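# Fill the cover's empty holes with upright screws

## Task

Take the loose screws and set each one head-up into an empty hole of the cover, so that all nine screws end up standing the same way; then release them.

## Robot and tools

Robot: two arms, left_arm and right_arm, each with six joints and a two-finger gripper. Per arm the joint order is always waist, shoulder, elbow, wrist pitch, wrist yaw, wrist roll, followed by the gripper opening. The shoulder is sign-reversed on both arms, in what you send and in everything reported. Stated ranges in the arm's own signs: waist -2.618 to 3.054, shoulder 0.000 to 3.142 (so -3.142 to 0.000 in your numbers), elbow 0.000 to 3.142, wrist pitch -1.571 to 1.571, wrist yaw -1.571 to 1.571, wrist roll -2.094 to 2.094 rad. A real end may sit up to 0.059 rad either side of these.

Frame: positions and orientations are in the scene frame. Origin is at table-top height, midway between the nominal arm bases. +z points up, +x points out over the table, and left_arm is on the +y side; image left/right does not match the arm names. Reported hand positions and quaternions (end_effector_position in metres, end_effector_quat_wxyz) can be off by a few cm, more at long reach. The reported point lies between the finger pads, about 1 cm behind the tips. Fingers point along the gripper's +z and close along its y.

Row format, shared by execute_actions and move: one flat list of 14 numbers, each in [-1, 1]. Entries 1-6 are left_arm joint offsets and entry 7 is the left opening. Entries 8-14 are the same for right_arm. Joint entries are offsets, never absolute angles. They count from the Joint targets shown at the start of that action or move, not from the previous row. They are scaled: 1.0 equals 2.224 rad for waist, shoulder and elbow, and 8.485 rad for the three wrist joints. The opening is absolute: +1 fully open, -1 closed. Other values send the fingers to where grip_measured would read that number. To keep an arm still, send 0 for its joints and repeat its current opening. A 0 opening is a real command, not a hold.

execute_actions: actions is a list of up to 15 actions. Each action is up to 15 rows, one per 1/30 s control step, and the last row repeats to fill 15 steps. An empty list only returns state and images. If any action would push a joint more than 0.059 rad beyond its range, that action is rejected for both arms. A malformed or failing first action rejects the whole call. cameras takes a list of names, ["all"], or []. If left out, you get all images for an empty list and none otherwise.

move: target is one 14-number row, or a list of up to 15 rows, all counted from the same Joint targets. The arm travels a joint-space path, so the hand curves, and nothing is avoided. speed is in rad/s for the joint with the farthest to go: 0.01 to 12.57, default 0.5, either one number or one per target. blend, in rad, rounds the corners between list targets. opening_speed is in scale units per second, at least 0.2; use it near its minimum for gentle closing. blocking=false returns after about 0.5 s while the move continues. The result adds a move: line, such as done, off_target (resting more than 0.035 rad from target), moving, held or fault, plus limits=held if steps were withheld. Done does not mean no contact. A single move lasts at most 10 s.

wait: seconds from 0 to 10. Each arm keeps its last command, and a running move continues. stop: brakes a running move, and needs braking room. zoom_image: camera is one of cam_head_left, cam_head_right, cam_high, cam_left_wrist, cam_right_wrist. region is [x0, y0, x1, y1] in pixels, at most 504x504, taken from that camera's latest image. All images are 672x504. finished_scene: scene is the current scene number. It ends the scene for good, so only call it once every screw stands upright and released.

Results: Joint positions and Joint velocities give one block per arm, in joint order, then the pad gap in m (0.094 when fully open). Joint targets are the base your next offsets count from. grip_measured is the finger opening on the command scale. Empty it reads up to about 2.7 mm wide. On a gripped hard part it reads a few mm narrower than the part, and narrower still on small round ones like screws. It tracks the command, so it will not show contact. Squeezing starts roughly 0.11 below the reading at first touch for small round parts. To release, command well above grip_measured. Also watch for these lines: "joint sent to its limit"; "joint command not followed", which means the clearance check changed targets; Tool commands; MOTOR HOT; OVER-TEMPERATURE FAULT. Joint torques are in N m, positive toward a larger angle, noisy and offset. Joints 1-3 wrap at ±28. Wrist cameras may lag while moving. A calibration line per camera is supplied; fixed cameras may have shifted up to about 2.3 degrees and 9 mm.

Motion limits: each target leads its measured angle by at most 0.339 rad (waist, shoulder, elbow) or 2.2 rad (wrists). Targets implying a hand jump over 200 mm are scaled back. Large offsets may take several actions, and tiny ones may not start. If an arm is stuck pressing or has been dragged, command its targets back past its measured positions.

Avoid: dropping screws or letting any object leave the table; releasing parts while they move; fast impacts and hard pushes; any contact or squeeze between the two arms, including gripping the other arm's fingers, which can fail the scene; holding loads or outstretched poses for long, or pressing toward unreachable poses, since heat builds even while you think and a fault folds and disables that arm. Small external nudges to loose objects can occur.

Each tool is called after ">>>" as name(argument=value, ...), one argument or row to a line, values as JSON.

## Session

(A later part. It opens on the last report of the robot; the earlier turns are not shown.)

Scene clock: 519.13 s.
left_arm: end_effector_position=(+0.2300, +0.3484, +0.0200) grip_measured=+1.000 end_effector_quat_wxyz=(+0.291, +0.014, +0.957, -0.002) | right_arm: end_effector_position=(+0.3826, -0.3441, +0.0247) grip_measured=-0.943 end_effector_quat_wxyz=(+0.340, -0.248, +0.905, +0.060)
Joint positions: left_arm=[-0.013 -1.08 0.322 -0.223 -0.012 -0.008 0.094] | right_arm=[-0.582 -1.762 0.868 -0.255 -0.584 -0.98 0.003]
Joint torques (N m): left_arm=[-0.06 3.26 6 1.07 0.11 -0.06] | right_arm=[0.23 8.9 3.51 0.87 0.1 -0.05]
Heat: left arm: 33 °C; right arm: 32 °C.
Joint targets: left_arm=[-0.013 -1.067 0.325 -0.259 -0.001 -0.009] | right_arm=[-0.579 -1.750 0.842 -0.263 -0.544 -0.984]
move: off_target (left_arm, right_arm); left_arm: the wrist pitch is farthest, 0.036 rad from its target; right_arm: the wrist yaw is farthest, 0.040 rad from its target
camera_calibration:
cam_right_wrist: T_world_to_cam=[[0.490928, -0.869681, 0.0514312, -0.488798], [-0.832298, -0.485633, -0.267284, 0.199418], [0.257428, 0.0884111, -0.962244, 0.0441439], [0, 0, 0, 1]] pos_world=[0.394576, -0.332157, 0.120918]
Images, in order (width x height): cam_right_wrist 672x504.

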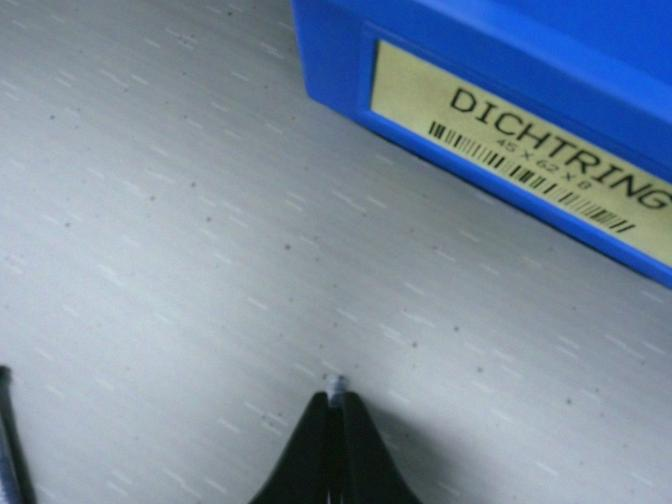

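>>> move(
  target=[
    [0,0,0,0,0,0,1,0,0.2057,0.0755,-0.0715,0,0,-1],
    [0,0,0,0,0,0,1,0.598,0.2057,0.0755,-0.0715,0,0,-1],
  ],
  speed=[0.35,0.7],
  cameras=["all"],
)

>>> zoom_image(
  camera="cam_head_left",
  region=[280, 230, 420, 380],
)

Scene clock: 550.40 s.
left_arm: end_effector_position=(+0.2300, +0.3484, +0.0200) grip_measured=+1.000 end_effector_quat_wxyz=(+0.291, +0.014, +0.957, -0.002) | right_arm: end_effector_position=(+0.1724, +0.0315, +0.1430) grip_measured=-0.948 end_effector_quat_wxyz=(-0.212, +0.755, -0.574, -0.236)
Joint positions: left_arm=[-0.013 -1.08 0.322 -0.223 -0.012 -0.008 0.094] | right_arm=[0.748 -1.311 0.979 -0.855 -0.533 -0.98 0.002]
Joint torques (N m): left_arm=[-0.08 3.15 6.01 1.09 0.1 -0.03] | right_arm=[0.25 6.17 8.62 0.73 -0.39 -0.04]
Heat: left arm: 32 °C; right arm: 32 °C.
Joint targets: left_arm=[-0.013 -1.067 0.325 -0.259 -0.001 -0.009] | right_arm=[0.751 -1.293 1.010 -0.869 -0.544 -0.984]
move: off_target (left_arm); left_arm: the wrist pitch is farthest, 0.036 rad from its target
camera_calibration:
cam_left_wrist: T_world_to_cam=[[-0.00308398, -0.999994, -0.00147948, 0.349655], [-0.987096, 0.00328106, -0.160096, 0.267999], [0.1601, 0.000966658, -0.9871, 0.0708469], [0, 0, 0, 1]] pos_world=[0.254277, 0.348706, 0.113356]
cam_right_wrist: T_world_to_cam=[[0.966841, 0.252363, 0.0391426, -0.180664], [0.254882, -0.943974, -0.209641, 0.0572608], [-0.015956, 0.212666, -0.976995, 0.224256], [0, 0, 0, 1]] pos_world=[0.163656, 0.0519539, 0.238173]

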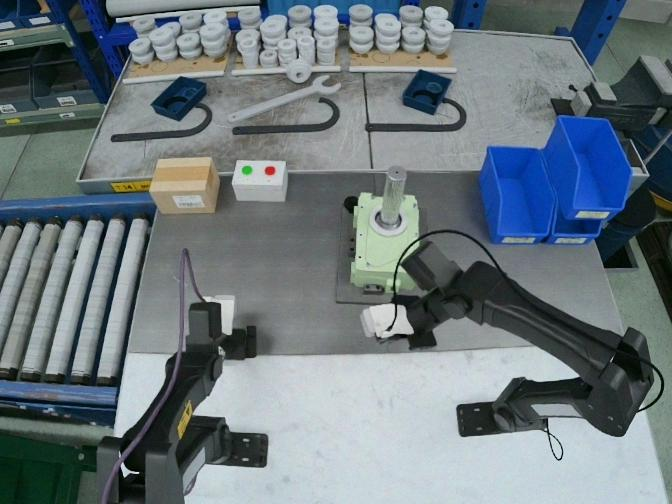

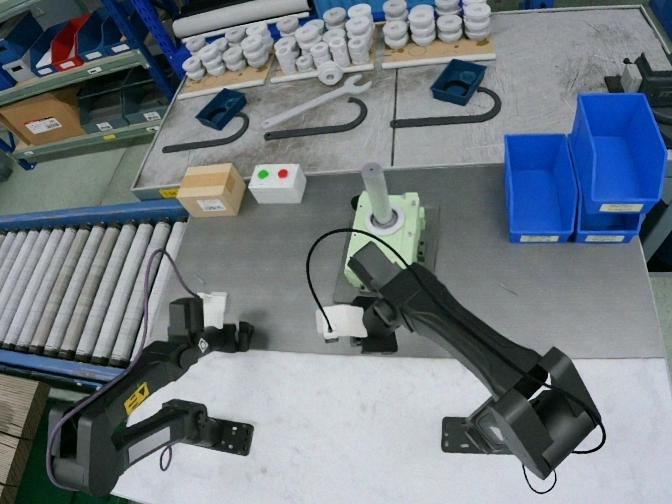

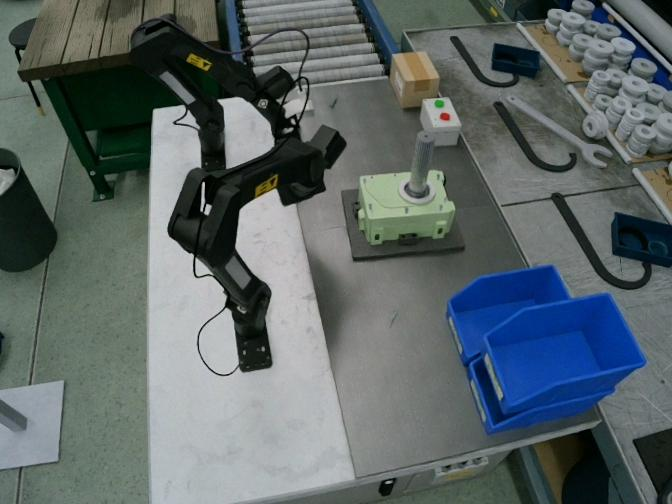

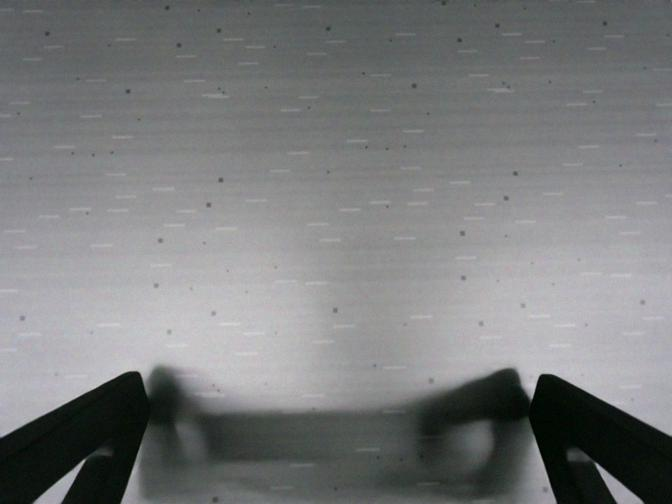

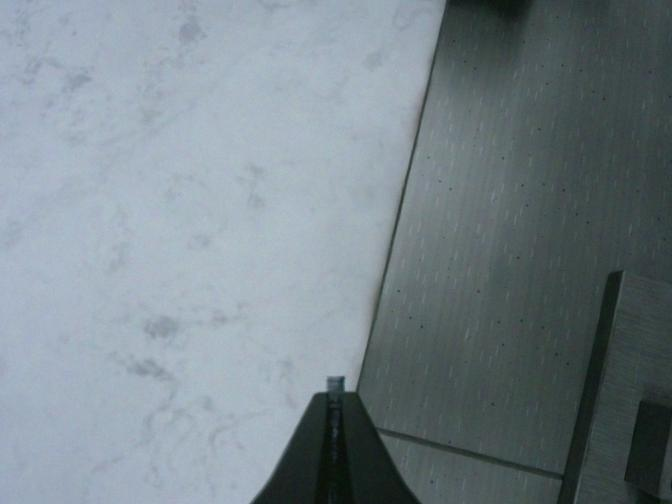

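Scaled by 3.360 from the camera's 672x504 image, which has a finer 960x720 frame.

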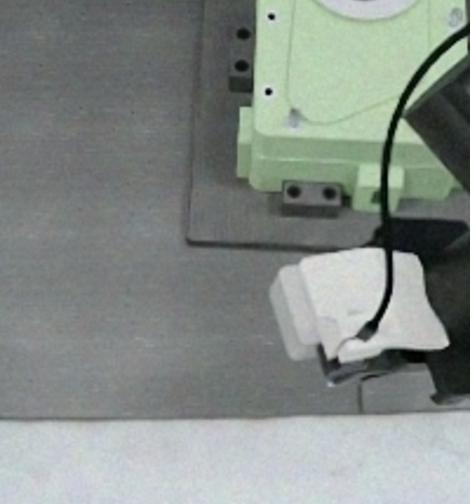

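>>> move(
  target=[0,0,0,0,0,0,1,0,-0.2136,-0.071,0.0724,0,0,-1],
  speed=0.25,
  cameras=["cam_right_wrist","cam_head_left","cam_head_right"],
)

>>> zoom_image(
  camera="cam_head_left",
  region=[280, 230, 420, 380],
)

Scene clock: 570.37 s.
left_arm: end_effector_position=(+0.2300, +0.3484, +0.0200) grip_measured=+1.000 end_effector_quat_wxyz=(+0.291, +0.014, +0.957, -0.002) | right_arm: end_effector_position=(+0.2277, +0.0843, +0.0268) grip_measured=-0.948 end_effector_quat_wxyz=(-0.235, +0.755, -0.565, -0.234)
Joint positions: left_arm=[-0.013 -1.08 0.322 -0.223 -0.012 -0.008 0.094] | right_arm=[0.748 -1.746 0.874 -0.265 -0.537 -0.98 0.002]
Joint torques (N m): left_arm=[-0.03 3.38 6 1.05 0.09 -0.02] | right_arm=[0.27 6.02 3.89 1.15 -0.34 -0.05]
Heat: left arm: 32 °C; right arm: 32 °C.
Joint targets: left_arm=[-0.013 -1.067 0.325 -0.259 -0.001 -0.009] | right_arm=[0.751 -1.768 0.852 -0.255 -0.544 -0.984]
move: off_target (left_arm); left_arm: the wrist pitch is farthest, 0.036 rad from its target
camera_calibration:
cam_right_wrist: T_world_to_cam=[[0.964393, 0.2516, 0.0815097, -0.243439], [0.263928, -0.93534, -0.235544, 0.0666069], [0.0169765, 0.248669, -0.96844, 0.0896245], [0, 0, 0, 1]] pos_world=[0.21567, 0.101262, 0.122327]
Images, in order (width x height): cam_head_left 672x504, cam_head_right 672x504, cam_right_wrist 672x504.

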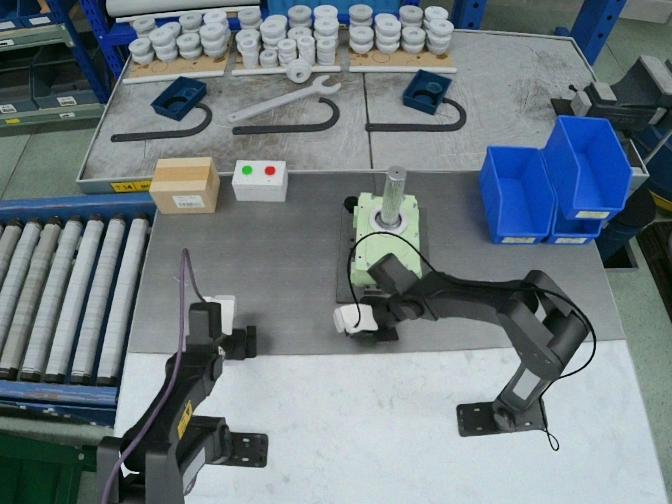

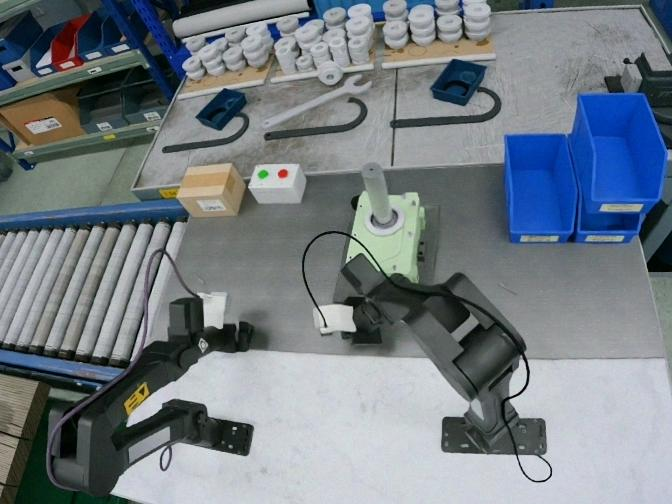

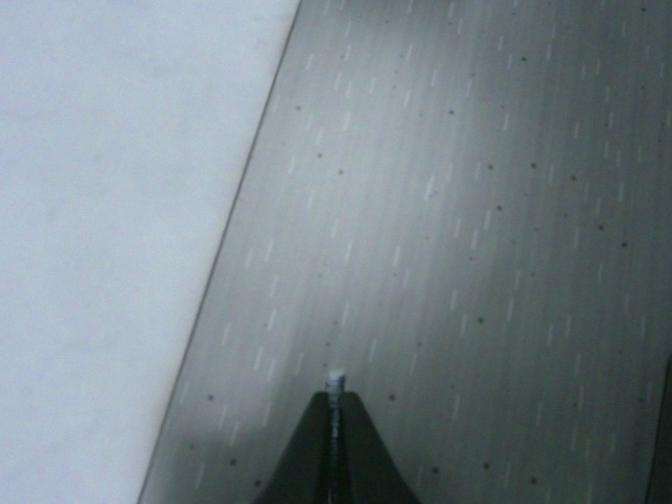

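Scaled by 3.360 from the camera's 672x504 image, which has a finer 960x720 frame.

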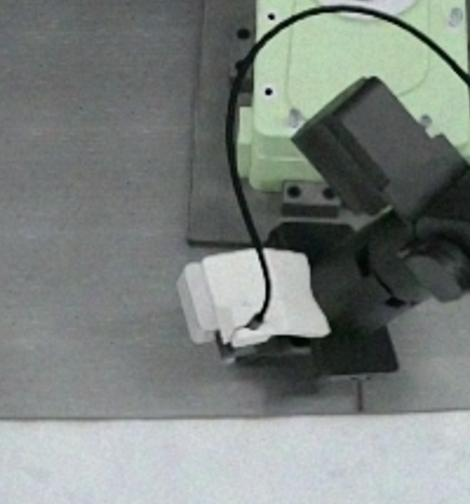

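>>> move(
  target=[
    [0,0,0,0,0,0,1,0,-0.004,0,0.001,0,0,-1],
    [0,0,0,0,0,0,1,0,-0.004,0,0.001,0,0,0.2],
  ],
  speed=0.1,
  cameras=["cam_right_wrist"],
)

Scene clock: 577.63 s.
left_arm: end_effector_position=(+0.2300, +0.3484, +0.0200) grip_measured=+1.000 end_effector_quat_wxyz=(+0.291, +0.014, +0.957, -0.002) | right_arm: end_effector_position=(+0.2314, +0.0882, +0.0279) grip_measured=+0.198 end_effector_quat_wxyz=(-0.246, +0.755, -0.561, -0.233)
Joint positions: left_arm=[-0.013 -1.08 0.322 -0.223 -0.012 -0.008 0.094] | right_arm=[0.748 -1.752 0.874 -0.236 -0.539 -0.98 0.056]
Joint torques (N m): left_arm=[-0.02 3.29 6.01 1.07 0.12 -0.05] | right_arm=[0.27 5.82 3.9 0.91 -0.33 -0.04]
Heat: left arm: 32 °C; right arm: 32 °C.
Joint targets: left_arm=[-0.013 -1.067 0.325 -0.259 -0.001 -0.009] | right_arm=[0.751 -1.777 0.852 -0.246 -0.544 -0.984]
move: off_target (left_arm); left_arm: the wrist pitch is farthest, 0.036 rad from its target
camera_calibration:
cam_right_wrist: T_world_to_cam=[[0.962722, 0.250587, 0.101843, -0.248205], [0.268496, -0.930949, -0.247474, 0.0683672], [0.0327968, 0.265593, -0.963527, 0.0844335], [0, 0, 0, 1]] pos_world=[0.217827, 0.103418, 0.123551]
Images, in order (width x height): cam_right_wrist 672x504.

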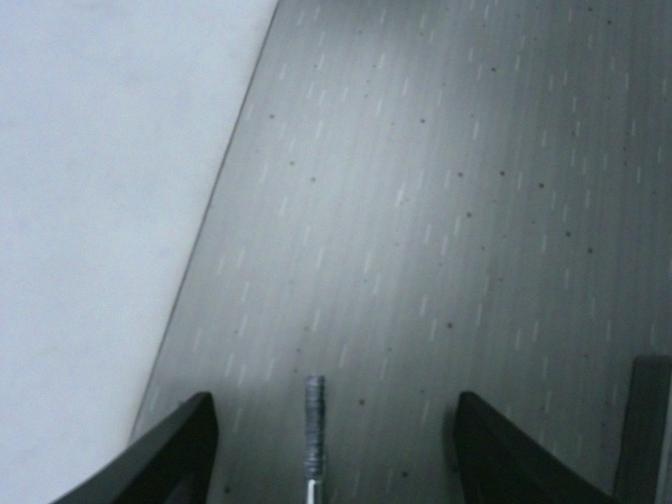

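>>> move(
  target=[
    [0,0,0,0,0,0,1,0,0.2176,0.071,-0.0734,0,0,0.2],
    [0,0,0,0,0,0,1,-0.3939,0.2176,0.071,-0.0734,0.0641,-0.0178,0.2],
    [0,0,0,0,0,0,1,-0.3939,0.0139,0.2338,-0.1121,0.0641,-0.0178,0.2],
  ],
  speed=[0.4,0.8,0.5],
  cameras=["cam_right_wrist","cam_high","cam_head_left","cam_head_right"],
)

>>> zoom_image(
  camera="cam_head_left",
  region=[310, 260, 410, 360],
)

>>> zoom_image(
  camera="cam_head_right",
  region=[290, 260, 390, 360],
)

Scene clock: 621.00 s.
left_arm: end_effector_position=(+0.2300, +0.3484, +0.0200) grip_measured=+1.000 end_effector_quat_wxyz=(+0.291, +0.014, +0.957, -0.002) | right_arm: end_effector_position=(+0.3339, -0.2664, +0.0925) grip_measured=+0.198 end_effector_quat_wxyz=(-0.002, -0.487, +0.874, +0.001)
Joint positions: left_arm=[-0.013 -1.08 0.322 -0.223 -0.012 -0.008 0.094] | right_arm=[-0.123 -1.729 1.336 -1.183 0 -1.131 0.056]
Joint torques (N m): left_arm=[0.05 3.32 5.98 1.09 0.09 -0.03] | right_arm=[-0.21 6.58 8.36 -0.11 -0.02 -0.05]
Heat: left arm: 32 °C; right arm: 31 °C.
Joint targets: left_arm=[-0.013 -1.067 0.325 -0.259 -0.001 -0.009] | right_arm=[-0.126 -1.746 1.372 -1.198 -0.001 -1.135]
move: off_target (left_arm, right_arm); left_arm: the wrist pitch is farthest, 0.036 rad from its target; right_arm: the elbow is farthest, 0.036 rad from its target
camera_calibration:
cam_right_wrist: T_world_to_cam=[[0.847654, -0.530418, -0.011814, -0.423757], [-0.476877, -0.771472, 0.421212, -0.0436721], [-0.232532, -0.351408, -0.906885, 0.156425], [0, 0, 0, 1]] pos_world=[0.374747, -0.203491, 0.155248]
Images, in order (width x height): cam_head_left 672x504, cam_head_right 672x504, cam_high 672x504, cam_right_wrist 672x504.

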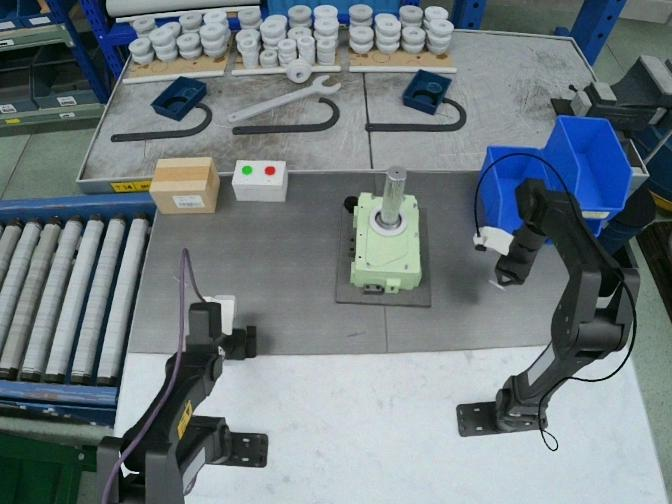

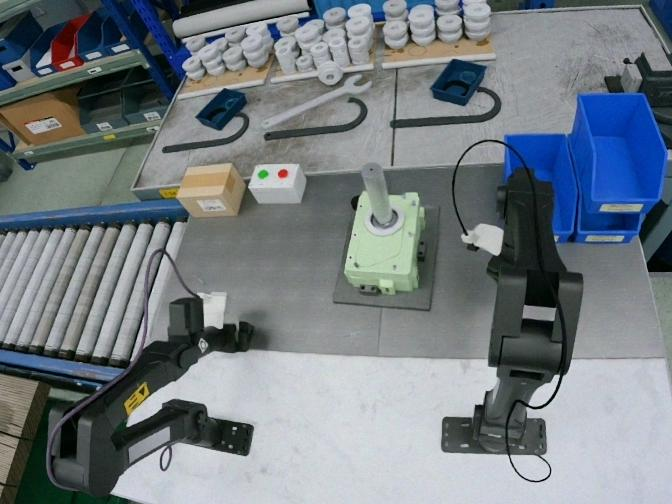

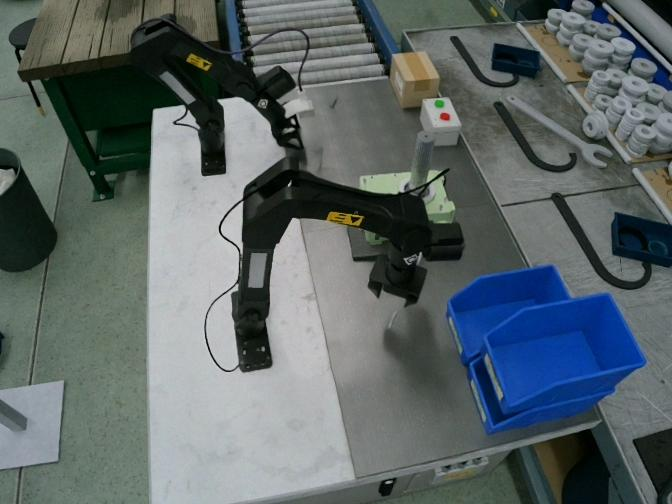

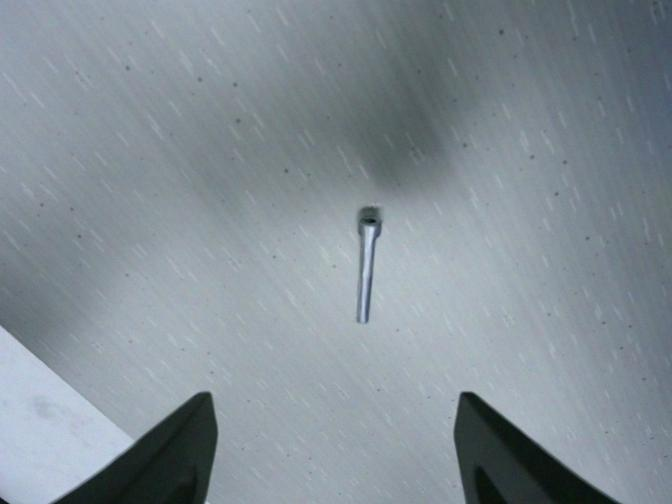

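Scaled by 5.040 from the camera's 672x504 image, which has a finer 960x720 frame.

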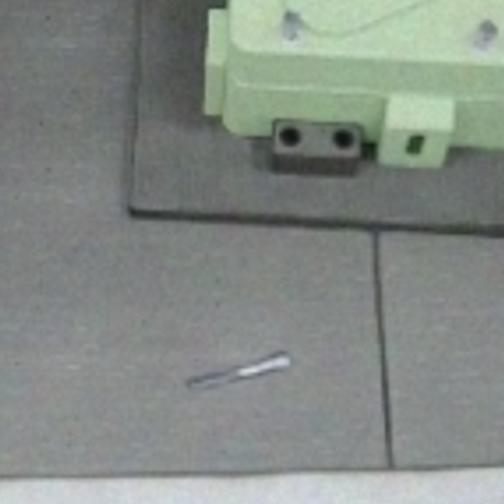

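Scaled by 5.040 from the camera's 672x504 image, which has a finer 960x720 frame.

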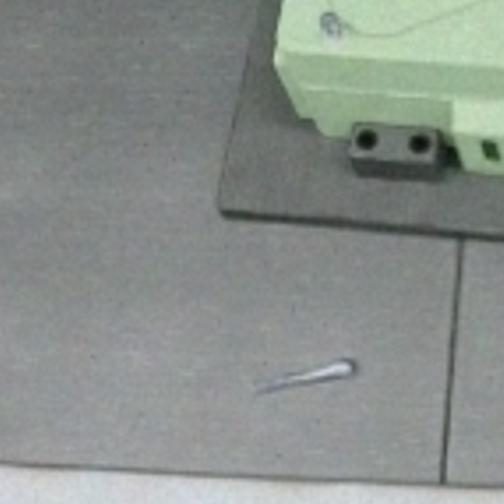

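>>> move(
  target=[0,0,0,0,0,0,1,-0.004,-0.0499,-0.0908,0.0328,0,0.0035,0.2],
  speed=0.25,
  cameras=["cam_right_wrist"],
)

Scene clock: 648.43 s.
left_arm: end_effector_position=(+0.2300, +0.3484, +0.0200) grip_measured=+1.000 end_effector_quat_wxyz=(+0.291, +0.014, +0.957, -0.002) | right_arm: end_effector_position=(+0.3427, -0.2692, +0.0245) grip_measured=+0.198 end_effector_quat_wxyz=(-0.004, -0.475, +0.880, +0.002)
Joint positions: left_arm=[-0.013 -1.08 0.322 -0.223 -0.012 -0.008 0.094] | right_arm=[-0.128 -1.837 1.188 -0.93 0 -1.111 0.056]
Joint torques (N m): left_arm=[0.06 3.22 6.11 1.1 0.12 -0.01] | right_arm=[-0.47 6.99 4.12 0.21 -0.02 0.06]
Heat: left arm: 32 °C; right arm: 31 °C.
Joint targets: left_arm=[-0.013 -1.067 0.325 -0.259 -0.001 -0.009] | right_arm=[-0.134 -1.856 1.170 -0.919 -0.001 -1.106]
move: off_target (left_arm); left_arm: the wrist pitch is farthest, 0.036 rad from its target
camera_calibration:
cam_right_wrist: T_world_to_cam=[[0.833569, -0.55221, -0.0150558, -0.434426], [-0.495077, -0.758863, 0.423114, -0.00342122], [-0.245073, -0.345241, -0.905951, 0.101809], [0, 0, 0, 1]] pos_world=[0.385381, -0.207342, 0.0871408]
Images, in order (width x height): cam_right_wrist 672x504.

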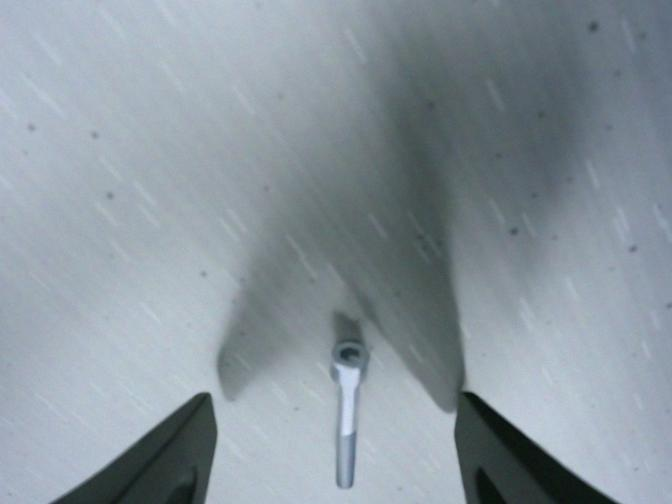

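>>> move(
  target=[
    [0,0,0,0,0,0,1,0,-0.007,0,0.001,0,0,0.2],
    [0,0,0,0,0,0,1,0,-0.007,0,0.001,0,0,-1],
  ],
  speed=0.1,
  cameras=["cam_right_wrist"],
)

Scene clock: 657.37 s.
left_arm: end_effector_position=(+0.2300, +0.3484, +0.0200) grip_measured=+1.000 end_effector_quat_wxyz=(+0.291, +0.014, +0.957, -0.002) | right_arm: end_effector_position=(+0.3440, -0.2694, +0.0212) grip_measured=-0.943 end_effector_quat_wxyz=(-0.004, -0.475, +0.880, +0.002)
Joint positions: left_arm=[-0.013 -1.08 0.322 -0.223 -0.012 -0.008 0.094] | right_arm=[-0.128 -1.848 1.188 -0.921 0.001 -1.11 0.003]
Joint torques (N m): left_arm=[-0.05 3.29 6.05 1.05 0.08 -0.04] | right_arm=[-0.49 6.67 4.1 0.18 -0.02 0.05]
Heat: left arm: 32 °C; right arm: 32 °C.
Joint targets: left_arm=[-0.013 -1.067 0.325 -0.259 -0.001 -0.009] | right_arm=[-0.134 -1.872 1.170 -0.911 0.000 -1.106]
move: off_target (left_arm); left_arm: the wrist pitch is farthest, 0.036 rad from its target
camera_calibration:
cam_right_wrist: T_world_to_cam=[[0.833114, -0.552869, -0.0160121, -0.435694], [-0.495001, -0.758204, 0.424384, -0.00151357], [-0.246769, -0.345634, -0.905341, 0.0994885], [0, 0, 0, 1]] pos_world=[0.386784, -0.207642, 0.083737]
Images, in order (width x height): cam_right_wrist 672x504.

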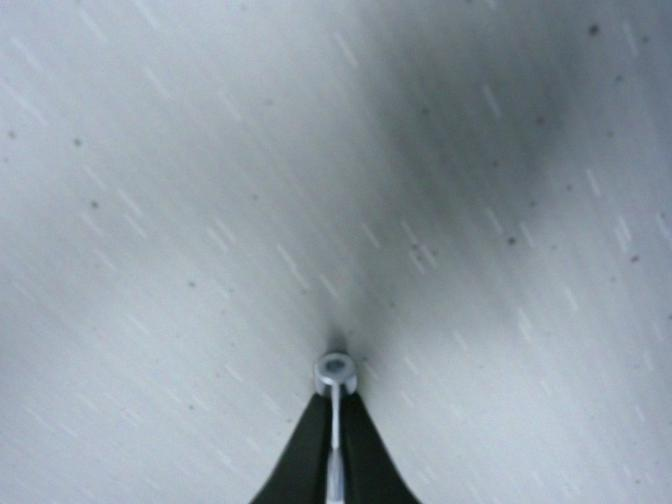

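>>> move(
  target=[
    [0,0,0,0,0,0,1,0,0.0791,0.1704,-0.0604,0,0,-1],
    [0,0,0,0,0,0,1,0.5728,0.0791,0.1704,-0.0604,0,0.3366,-1],
    [0,0,0,0,0,0,1,0.5728,-0.2143,0.4735,-0.063,0,0.3366,-1],
  ],
  speed=[0.4,0.8,0.5],
  cameras=["cam_right_wrist","cam_high","cam_head_left","cam_head_right"],
)

Scene clock: 700.63 s.
left_arm: end_effector_position=(+0.2300, +0.3484, +0.0200) grip_measured=+1.000 end_effector_quat_wxyz=(+0.291, +0.014, +0.957, -0.002) | right_arm: end_effector_position=(+0.2116, +0.1828, +0.0906) grip_measured=-0.943 end_effector_quat_wxyz=(-0.002, +0.295, +0.956, +0.007)
Joint positions: left_arm=[-0.013 -1.08 0.322 -0.223 -0.012 -0.008 0.094] | right_arm=[1.139 -2.323 2.192 -1.426 -0.005 1.745 0.003]
Joint torques (N m): left_arm=[-0.02 3.23 5.97 1.1 0.12 -0.02] | right_arm=[0.1 11 8.1 -0.11 0.04 0.08]
Heat: left arm: 32 °C; right arm: 33 °C.
Joint targets: left_arm=[-0.013 -1.067 0.325 -0.259 -0.001 -0.009] | right_arm=[1.140 -2.349 2.224 -1.446 0.000 1.750]
move: off_target (left_arm); left_arm: the wrist pitch is farthest, 0.036 rad from its target
camera_calibration:
cam_right_wrist: T_world_to_cam=[[-0.567102, -0.823406, -0.0199582, 0.271856], [-0.749784, 0.506064, 0.426291, 0.0690294], [-0.34091, 0.256715, -0.904366, 0.195639], [0, 0, 0, 1]] pos_world=[0.272623, 0.138691, 0.152929]
Images, in order (width x height): cam_head_left 672x504, cam_head_right 672x504, cam_high 672x504, cam_right_wrist 672x504.

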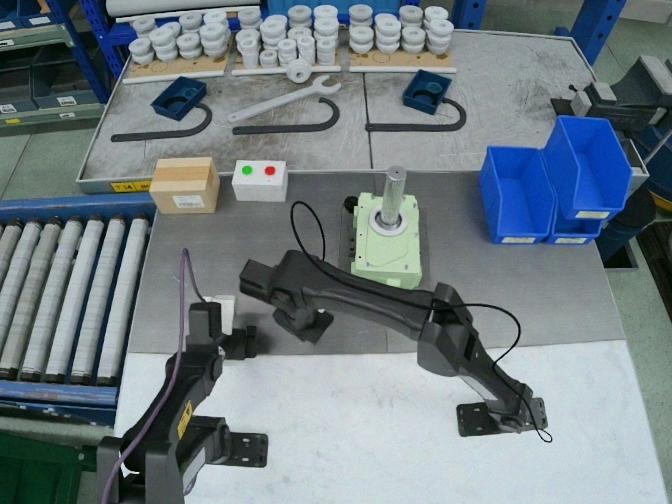

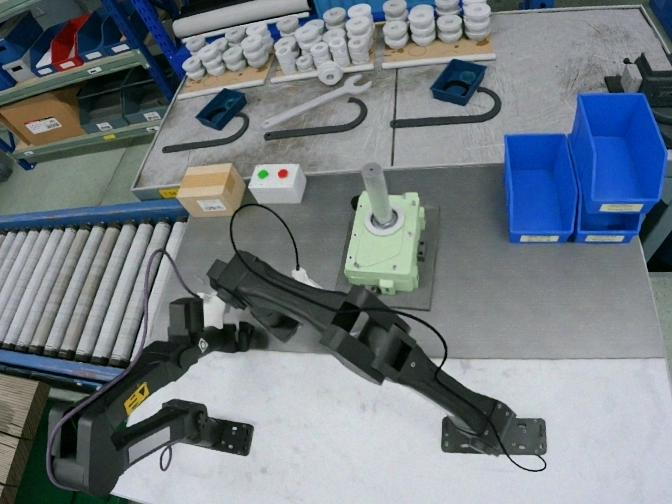

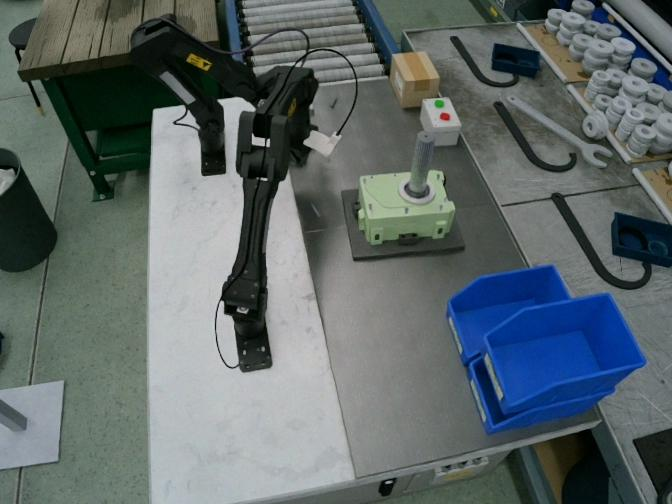

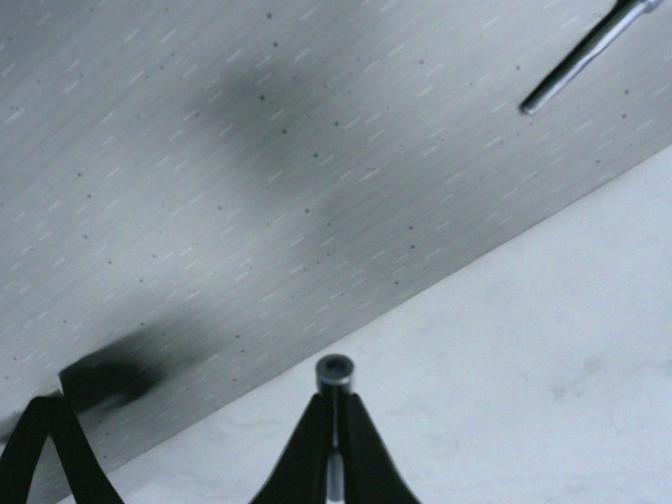

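>>> move(
  target=[
    [0,0,0,0,0,0,1,-0.045,0,0,0,0,0,-1],
    [0,0,0,0,0,0,1,-0.045,0.0364,-0.1623,0.0349,0,0,-1],
  ],
  speed=[0.4,0.25],
  cameras=["cam_right_wrist"],
)

Scene clock: 725.77 s.
left_arm: end_effector_position=(+0.2300, +0.3484, +0.0200) grip_measured=+1.000 end_effector_quat_wxyz=(+0.291, +0.014, +0.957, -0.002) | right_arm: end_effector_position=(+0.2474, +0.1511, +0.0256) grip_measured=-0.943 end_effector_quat_wxyz=(-0.004, +0.344, +0.939, -0.003)
Joint positions: left_arm=[-0.013 -1.08 0.322 -0.223 -0.012 -0.008 0.094] | right_arm=[1.034 -2.297 1.89 -1.17 -0.007 1.745 0.003]
Joint torques (N m): left_arm=[-0.09 3.28 5.98 1.03 0.11 -0.01] | right_arm=[0.42 15.32 3.81 0.32 0.07 0.07]
Heat: left arm: 32 °C; right arm: 34 °C.
Joint targets: left_arm=[-0.013 -1.067 0.325 -0.259 -0.001 -0.009] | right_arm=[1.039 -2.268 1.863 -1.149 0.000 1.751]
move: off_target (left_arm); left_arm: the wrist pitch is farthest, 0.036 rad from its target
camera_calibration:
cam_right_wrist: T_world_to_cam=[[-0.650044, -0.759896, 0.000221066, 0.275114], [-0.687983, 0.58865, 0.424466, 0.111989], [-0.32268, 0.275769, -0.905444, 0.149816], [0, 0, 0, 1]] pos_world=[0.304225, 0.101821, 0.0880541]
Images, in order (width x height): cam_right_wrist 672x504.

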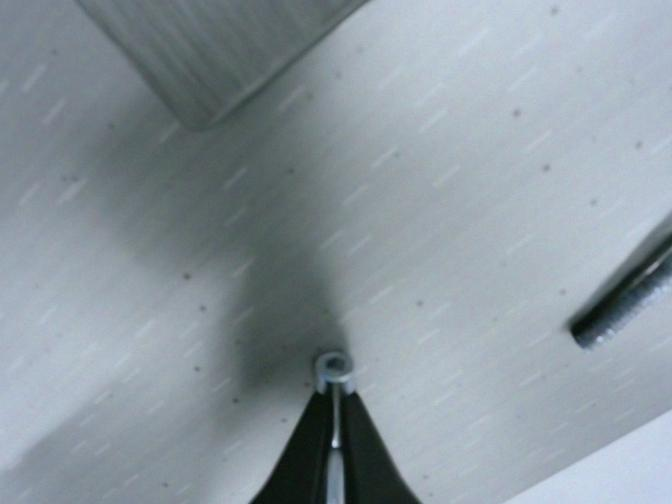

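>>> move(
  target=[0,0,0,0,0,0,1,0,0,-0.0054,0.0014,0,0,-1],
  speed=0.1,
  cameras=["cam_right_wrist"],
)

Scene clock: 733.17 s.
left_arm: end_effector_position=(+0.2300, +0.3484, +0.0200) grip_measured=+1.000 end_effector_quat_wxyz=(+0.291, +0.014, +0.957, -0.002) | right_arm: end_effector_position=(+0.2474, +0.1510, +0.0254) grip_measured=-0.943 end_effector_quat_wxyz=(-0.004, +0.344, +0.939, +0.000)
Joint positions: left_arm=[-0.013 -1.08 0.322 -0.223 -0.012 -0.008 0.094] | right_arm=[1.034 -2.292 1.88 -1.16 -0.007 1.745 0.003]
Joint torques (N m): left_arm=[-0.01 3.29 5.9 1.08 0.13 -0.03] | right_arm=[0.42 14.78 3.69 0.35 0.05 0.07]
Heat: left arm: 32 °C; right arm: 37 °C.
Joint targets: left_arm=[-0.013 -1.067 0.325 -0.259 -0.001 -0.009] | right_arm=[1.039 -2.268 1.851 -1.137 0.000 1.751]
move: off_target (left_arm); left_arm: the wrist pitch is farthest, 0.036 rad from its target
camera_calibration:
cam_right_wrist: T_world_to_cam=[[-0.650083, -0.759849, -0.00467262, 0.275185], [-0.689012, 0.586864, 0.425268, 0.11254], [-0.320398, 0.279679, -0.905055, 0.148523], [0, 0, 0, 1]] pos_world=[0.304021, 0.101515, 0.0878472]
Images, in order (width x height): cam_right_wrist 672x504.

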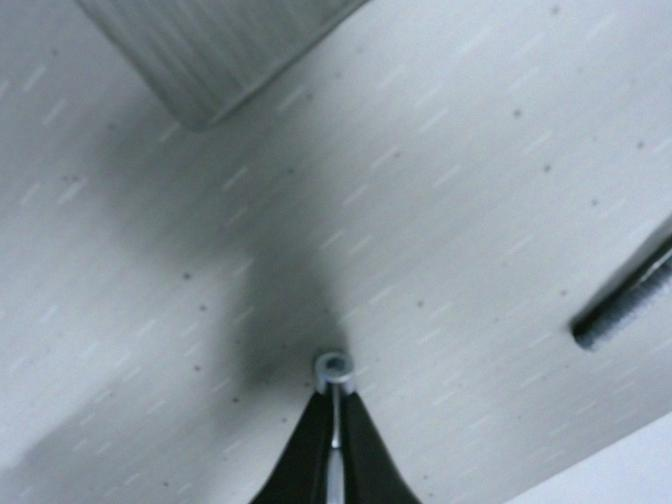

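>>> move(
  target=[
    [0,0,0,0,0,0,1,0,-0.006,-0.0054,0.0008,0,0,-1],
    [0,0,0,0,0,0,1,0,-0.006,-0.0054,0.0008,0,0,0.0],
  ],
  speed=0.1,
  opening_speed=1.0,
  cameras=["cam_right_wrist"],
)

Scene clock: 743.93 s.
left_arm: end_effector_position=(+0.2300, +0.3484, +0.0200) grip_measured=+1.000 end_effector_quat_wxyz=(+0.291, +0.014, +0.957, -0.002) | right_arm: end_effector_position=(+0.2406, +0.1419, +0.0257) grip_measured=-0.003 end_effector_quat_wxyz=(-0.011, +0.345, +0.939, -0.019)
Joint positions: left_arm=[-0.013 -1.08 0.322 -0.223 -0.012 -0.008 0.094] | right_arm=[1.034 -2.285 1.869 -1.196 -0.014 1.746 0.047]
Joint torques (N m): left_arm=[-0.01 3.23 5.91 1.1 0.12 -0.03] | right_arm=[0.43 12.9 3.52 0.75 0.12 0.06]
Heat: left arm: 32 °C; right arm: 39 °C.
Joint targets: left_arm=[-0.013 -1.067 0.325 -0.259 -0.001 -0.009] | right_arm=[1.039 -2.281 1.839 -1.131 0.000 1.751]
move: off_target (left_arm, right_arm); left_arm: the wrist pitch is farthest, 0.036 rad from its target; right_arm: the wrist pitch is farthest, 0.065 rad from its target
camera_calibration:
cam_right_wrist: T_world_to_cam=[[-0.650069, -0.759057, 0.035251, 0.262721], [-0.677625, 0.600073, 0.425132, 0.108461], [-0.343853, 0.252478, -0.904445, 0.158726], [0, 0, 0, 1]] pos_world=[0.298861, 0.0942615, 0.0881876]
Images, in order (width x height): cam_right_wrist 672x504.

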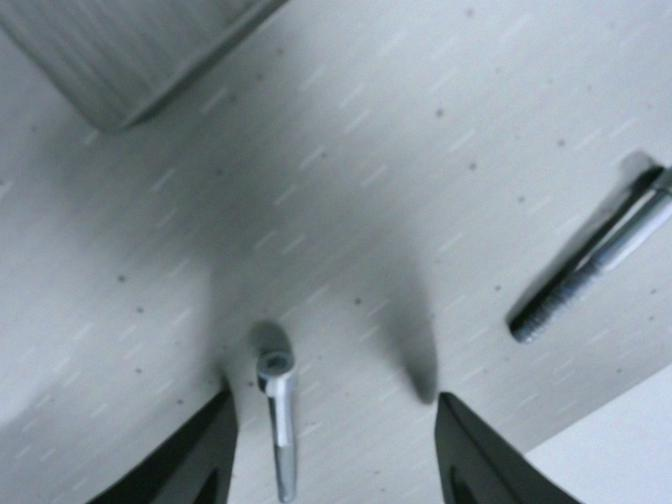

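>>> move(
  target=[
    [0,0,0,0,0,0,1,0,-0.0306,0.173,-0.0371,0,0,0.0],
    [0,0,0,0,0,0,1,0,0.263,-0.1304,-0.0345,0,0,0.0],
    [0,0,0,0,0,0,1,-0.647,0.263,-0.1304,-0.0345,0,-0.2,0.0],
  ],
  speed=[0.3,0.6,0.9],
  cameras=["cam_high","cam_head_left","cam_head_right"],
)

>>> zoom_image(
  camera="cam_head_left",
  region=[270, 260, 370, 360],
)

>>> zoom_image(
  camera="cam_head_right",
  region=[260, 260, 360, 360],
)

Scene clock: 766.60 s.
left_arm: end_effector_position=(+0.2300, +0.3484, +0.0200) grip_measured=+1.000 end_effector_quat_wxyz=(+0.291, +0.014, +0.957, -0.002) | right_arm: end_effector_position=(+0.3133, -0.3504, +0.1555) grip_measured=-0.002 end_effector_quat_wxyz=(+0.002, +0.225, +0.974, +0.000)
Joint positions: left_arm=[-0.013 -1.08 0.322 -0.223 -0.012 -0.008 0.094] | right_arm=[-0.403 -1.718 1.573 -1.423 0 0.059 0.047]
Joint torques (N m): left_arm=[-0.14 3.36 6.05 1.11 0.11 0.01] | right_arm=[0.28 9.74 4.01 0.09 -0.01 -0.06]
Heat: left arm: 32 °C; right arm: 37 °C.
Joint targets: left_arm=[-0.013 -1.067 0.325 -0.259 -0.001 -0.009] | right_arm=[-0.400 -1.696 1.549 -1.423 0.000 0.054]
move: off_target (left_arm); left_arm: the wrist pitch is farthest, 0.036 rad from its target
Images, in order (width x height): cam_head_left 672x504, cam_head_right 672x504, cam_high 672x504.

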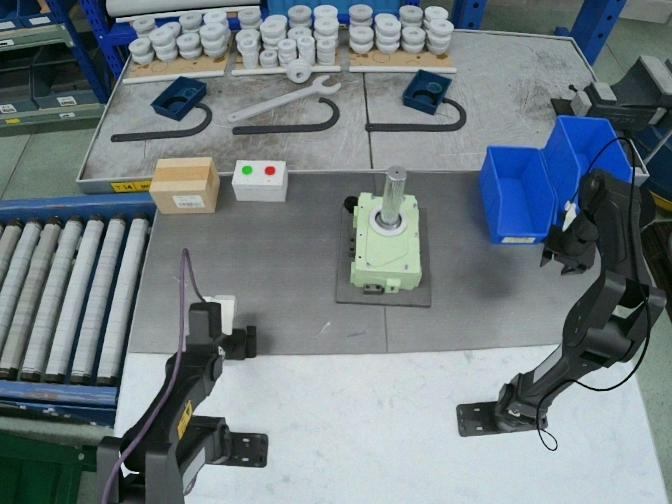

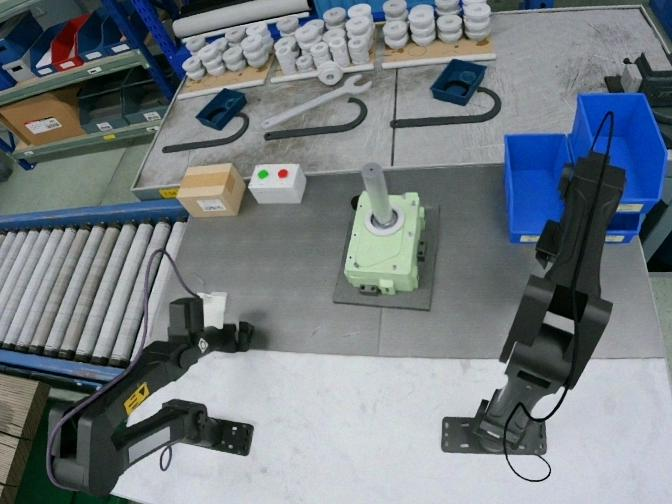

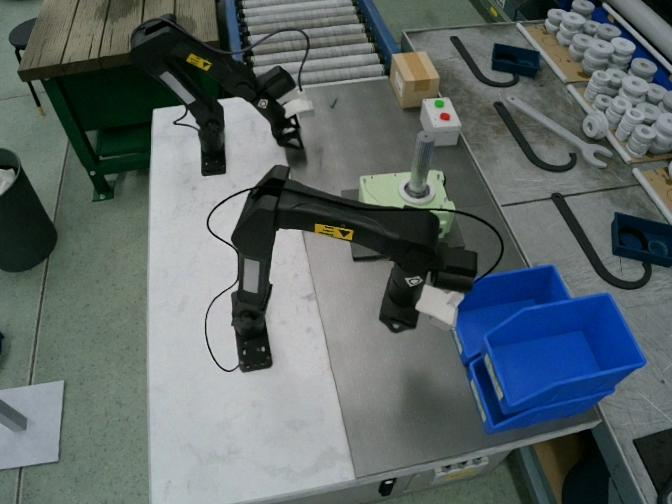

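Scaled by 5.040 from the camera's 672x504 image, which has a finer 960x720 frame.

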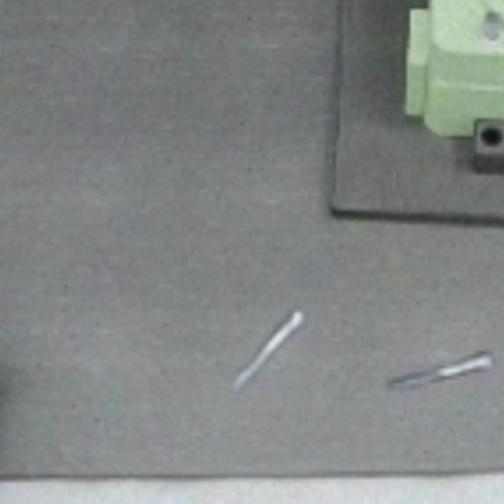

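Scaled by 5.040 from the camera's 672x504 image, which has a finer 960x720 frame.

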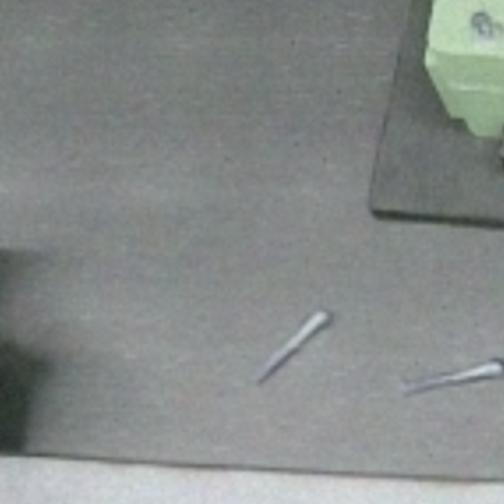

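>>> move(
  target=[-0.3332,-0.5212,0.6909,-0.1446,0,0.001,0.2,0,0,0,0,0,0,0],
  speed=0.7,
  cameras=["cam_left_wrist"],
)

Scene clock: 799.57 s.
left_arm: end_effector_position=(+0.2326, +0.1015, +0.0615) grip_measured=+0.203 end_effector_quat_wxyz=(-0.121, +0.377, +0.917, +0.053) | right_arm: end_effector_position=(+0.3133, -0.3504, +0.1555) grip_measured=-0.002 end_effector_quat_wxyz=(+0.002, +0.225, +0.974, +0.000)
Joint positions: left_arm=[-0.76 -2.2 1.837 -1.473 -0.004 -0.009 0.057] | right_arm=[-0.403 -1.718 1.573 -1.423 0 0.059 0.047]
Joint torques (N m): left_arm=[0.43 10.1 7.02 -0.1 0.05 0.06] | right_arm=[0.28 9.73 4.01 0.09 -0.01 -0.06]
Heat: left arm: 32 °C; right arm: 34 °C.
Joint targets: left_arm=[-0.754 -2.226 1.862 -1.486 -0.001 0.000] | right_arm=[-0.400 -1.696 1.549 -1.423 0.000 0.054]
move: done
camera_calibration:
cam_left_wrist: T_world_to_cam=[[-0.689658, -0.723768, -0.02308, 0.235859], [-0.566551, 0.519452, 0.63968, 0.0786966], [-0.450991, 0.454236, -0.768295, 0.194264], [0, 0, 0, 1]] pos_world=[0.294859, 0.0415864, 0.104355]
Images, in order (width x height): cam_left_wrist 672x504.

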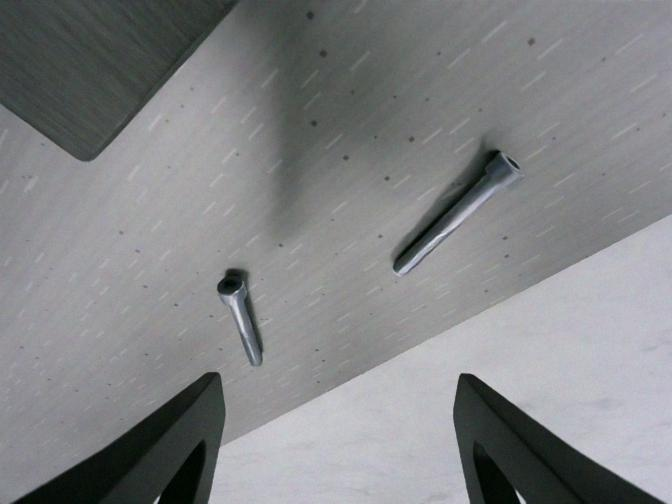

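>>> move(
  target=[0.0524,0.0499,-0.1196,0.0189,0,0.0091,0.2,0,0,0,0,0,0,0],
  speed=0.3,
  cameras=["cam_left_wrist"],
)

Scene clock: 831.13 s.
left_arm: end_effector_position=(+0.2354, +0.1546, +0.0275) grip_measured=+0.203 end_effector_quat_wxyz=(-0.153, +0.353, +0.922, +0.046) | right_arm: end_effector_position=(+0.3133, -0.3504, +0.1555) grip_measured=-0.002 end_effector_quat_wxyz=(+0.002, +0.225, +0.974, +0.000)
Joint positions: left_arm=[-0.636 -2.153 1.608 -1.346 0.003 0.067 0.057] | right_arm=[-0.403 -1.718 1.573 -1.423 0 0.059 0.047]
Joint torques (N m): left_arm=[-0.12 15.27 3.79 0.12 -0.03 0.05] | right_arm=[0.27 9.73 4.01 0.09 -0.01 -0.06]
Heat: left arm: 34 °C; right arm: 34 °C.
Joint targets: left_arm=[-0.638 -2.115 1.596 -1.326 -0.001 0.077] | right_arm=[-0.400 -1.696 1.549 -1.423 0.000 0.054]
move: off_target (left_arm); left_arm: the shoulder is farthest, 0.038 rad from its target
camera_calibration:
cam_left_wrist: T_world_to_cam=[[-0.650337, -0.759623, 0.00587124, 0.270787], [-0.553545, 0.479172, 0.681163, 0.0764307], [-0.52024, 0.439736, -0.732108, 0.162866], [0, 0, 0, 1]] pos_world=[0.30314, 0.097454, 0.0655843]
Images, in order (width x height): cam_left_wrist 672x504.

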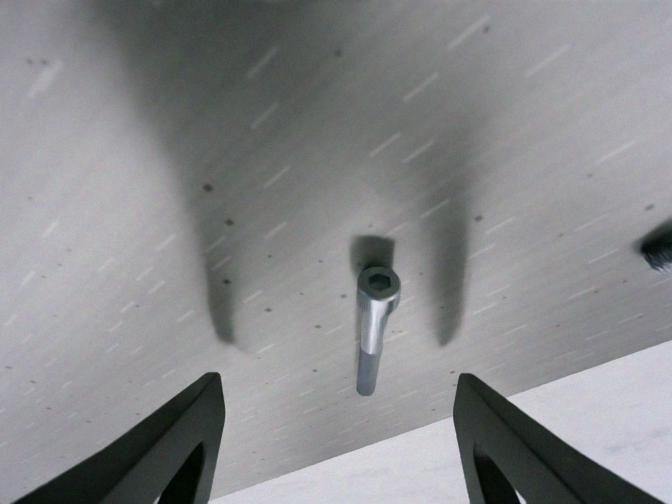

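>>> move(
  target=[-0.0139,-0.0409,0.0243,0.005,0,-0.0035,0.2,0,0,0,0,0,0,0],
  speed=0.12,
  cameras=["cam_left_wrist"],
)

Scene clock: 850.73 s.
left_arm: end_effector_position=(+0.2401, +0.1393, +0.0219) grip_measured=+0.203 end_effector_quat_wxyz=(-0.134, +0.361, +0.922, +0.043) | right_arm: end_effector_position=(+0.3133, -0.3504, +0.1555) grip_measured=-0.002 end_effector_quat_wxyz=(+0.002, +0.225, +0.974, +0.000)
Joint positions: left_arm=[-0.663 -2.173 1.627 -1.308 0.002 0.056 0.057] | right_arm=[-0.403 -1.718 1.573 -1.423 0 0.059 0.047]
Joint torques (N m): left_arm=[-0.44 8.87 6.69 0.23 -0.04 -0.09] | right_arm=[0.28 9.73 4.01 0.09 -0.01 -0.06]
Heat: left arm: 33 °C; right arm: 34 °C.
Joint targets: left_arm=[-0.669 -2.206 1.650 -1.283 -0.001 0.047] | right_arm=[-0.400 -1.696 1.549 -1.423 0.000 0.054]
move: done
camera_calibration:
cam_left_wrist: T_world_to_cam=[[-0.662761, -0.748831, 0.000313855, 0.26397], [-0.566861, 0.50198, 0.653211, 0.0908304], [-0.489302, 0.432744, -0.757176, 0.162098], [0, 0, 0, 1]] pos_world=[0.305752, 0.0819272, 0.0633222]
Images, in order (width x height): cam_left_wrist 672x504.

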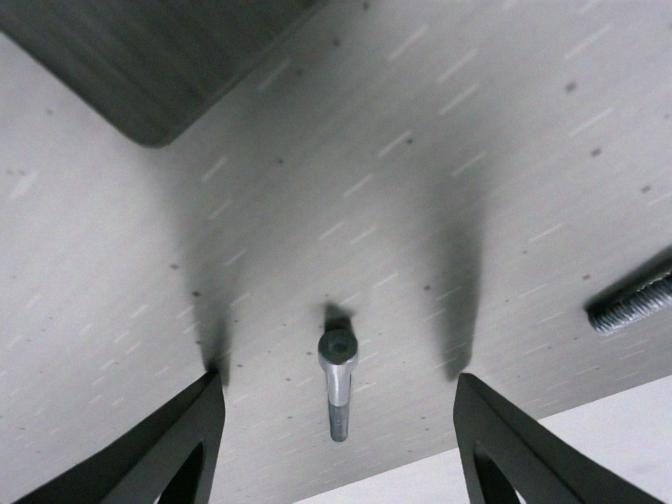

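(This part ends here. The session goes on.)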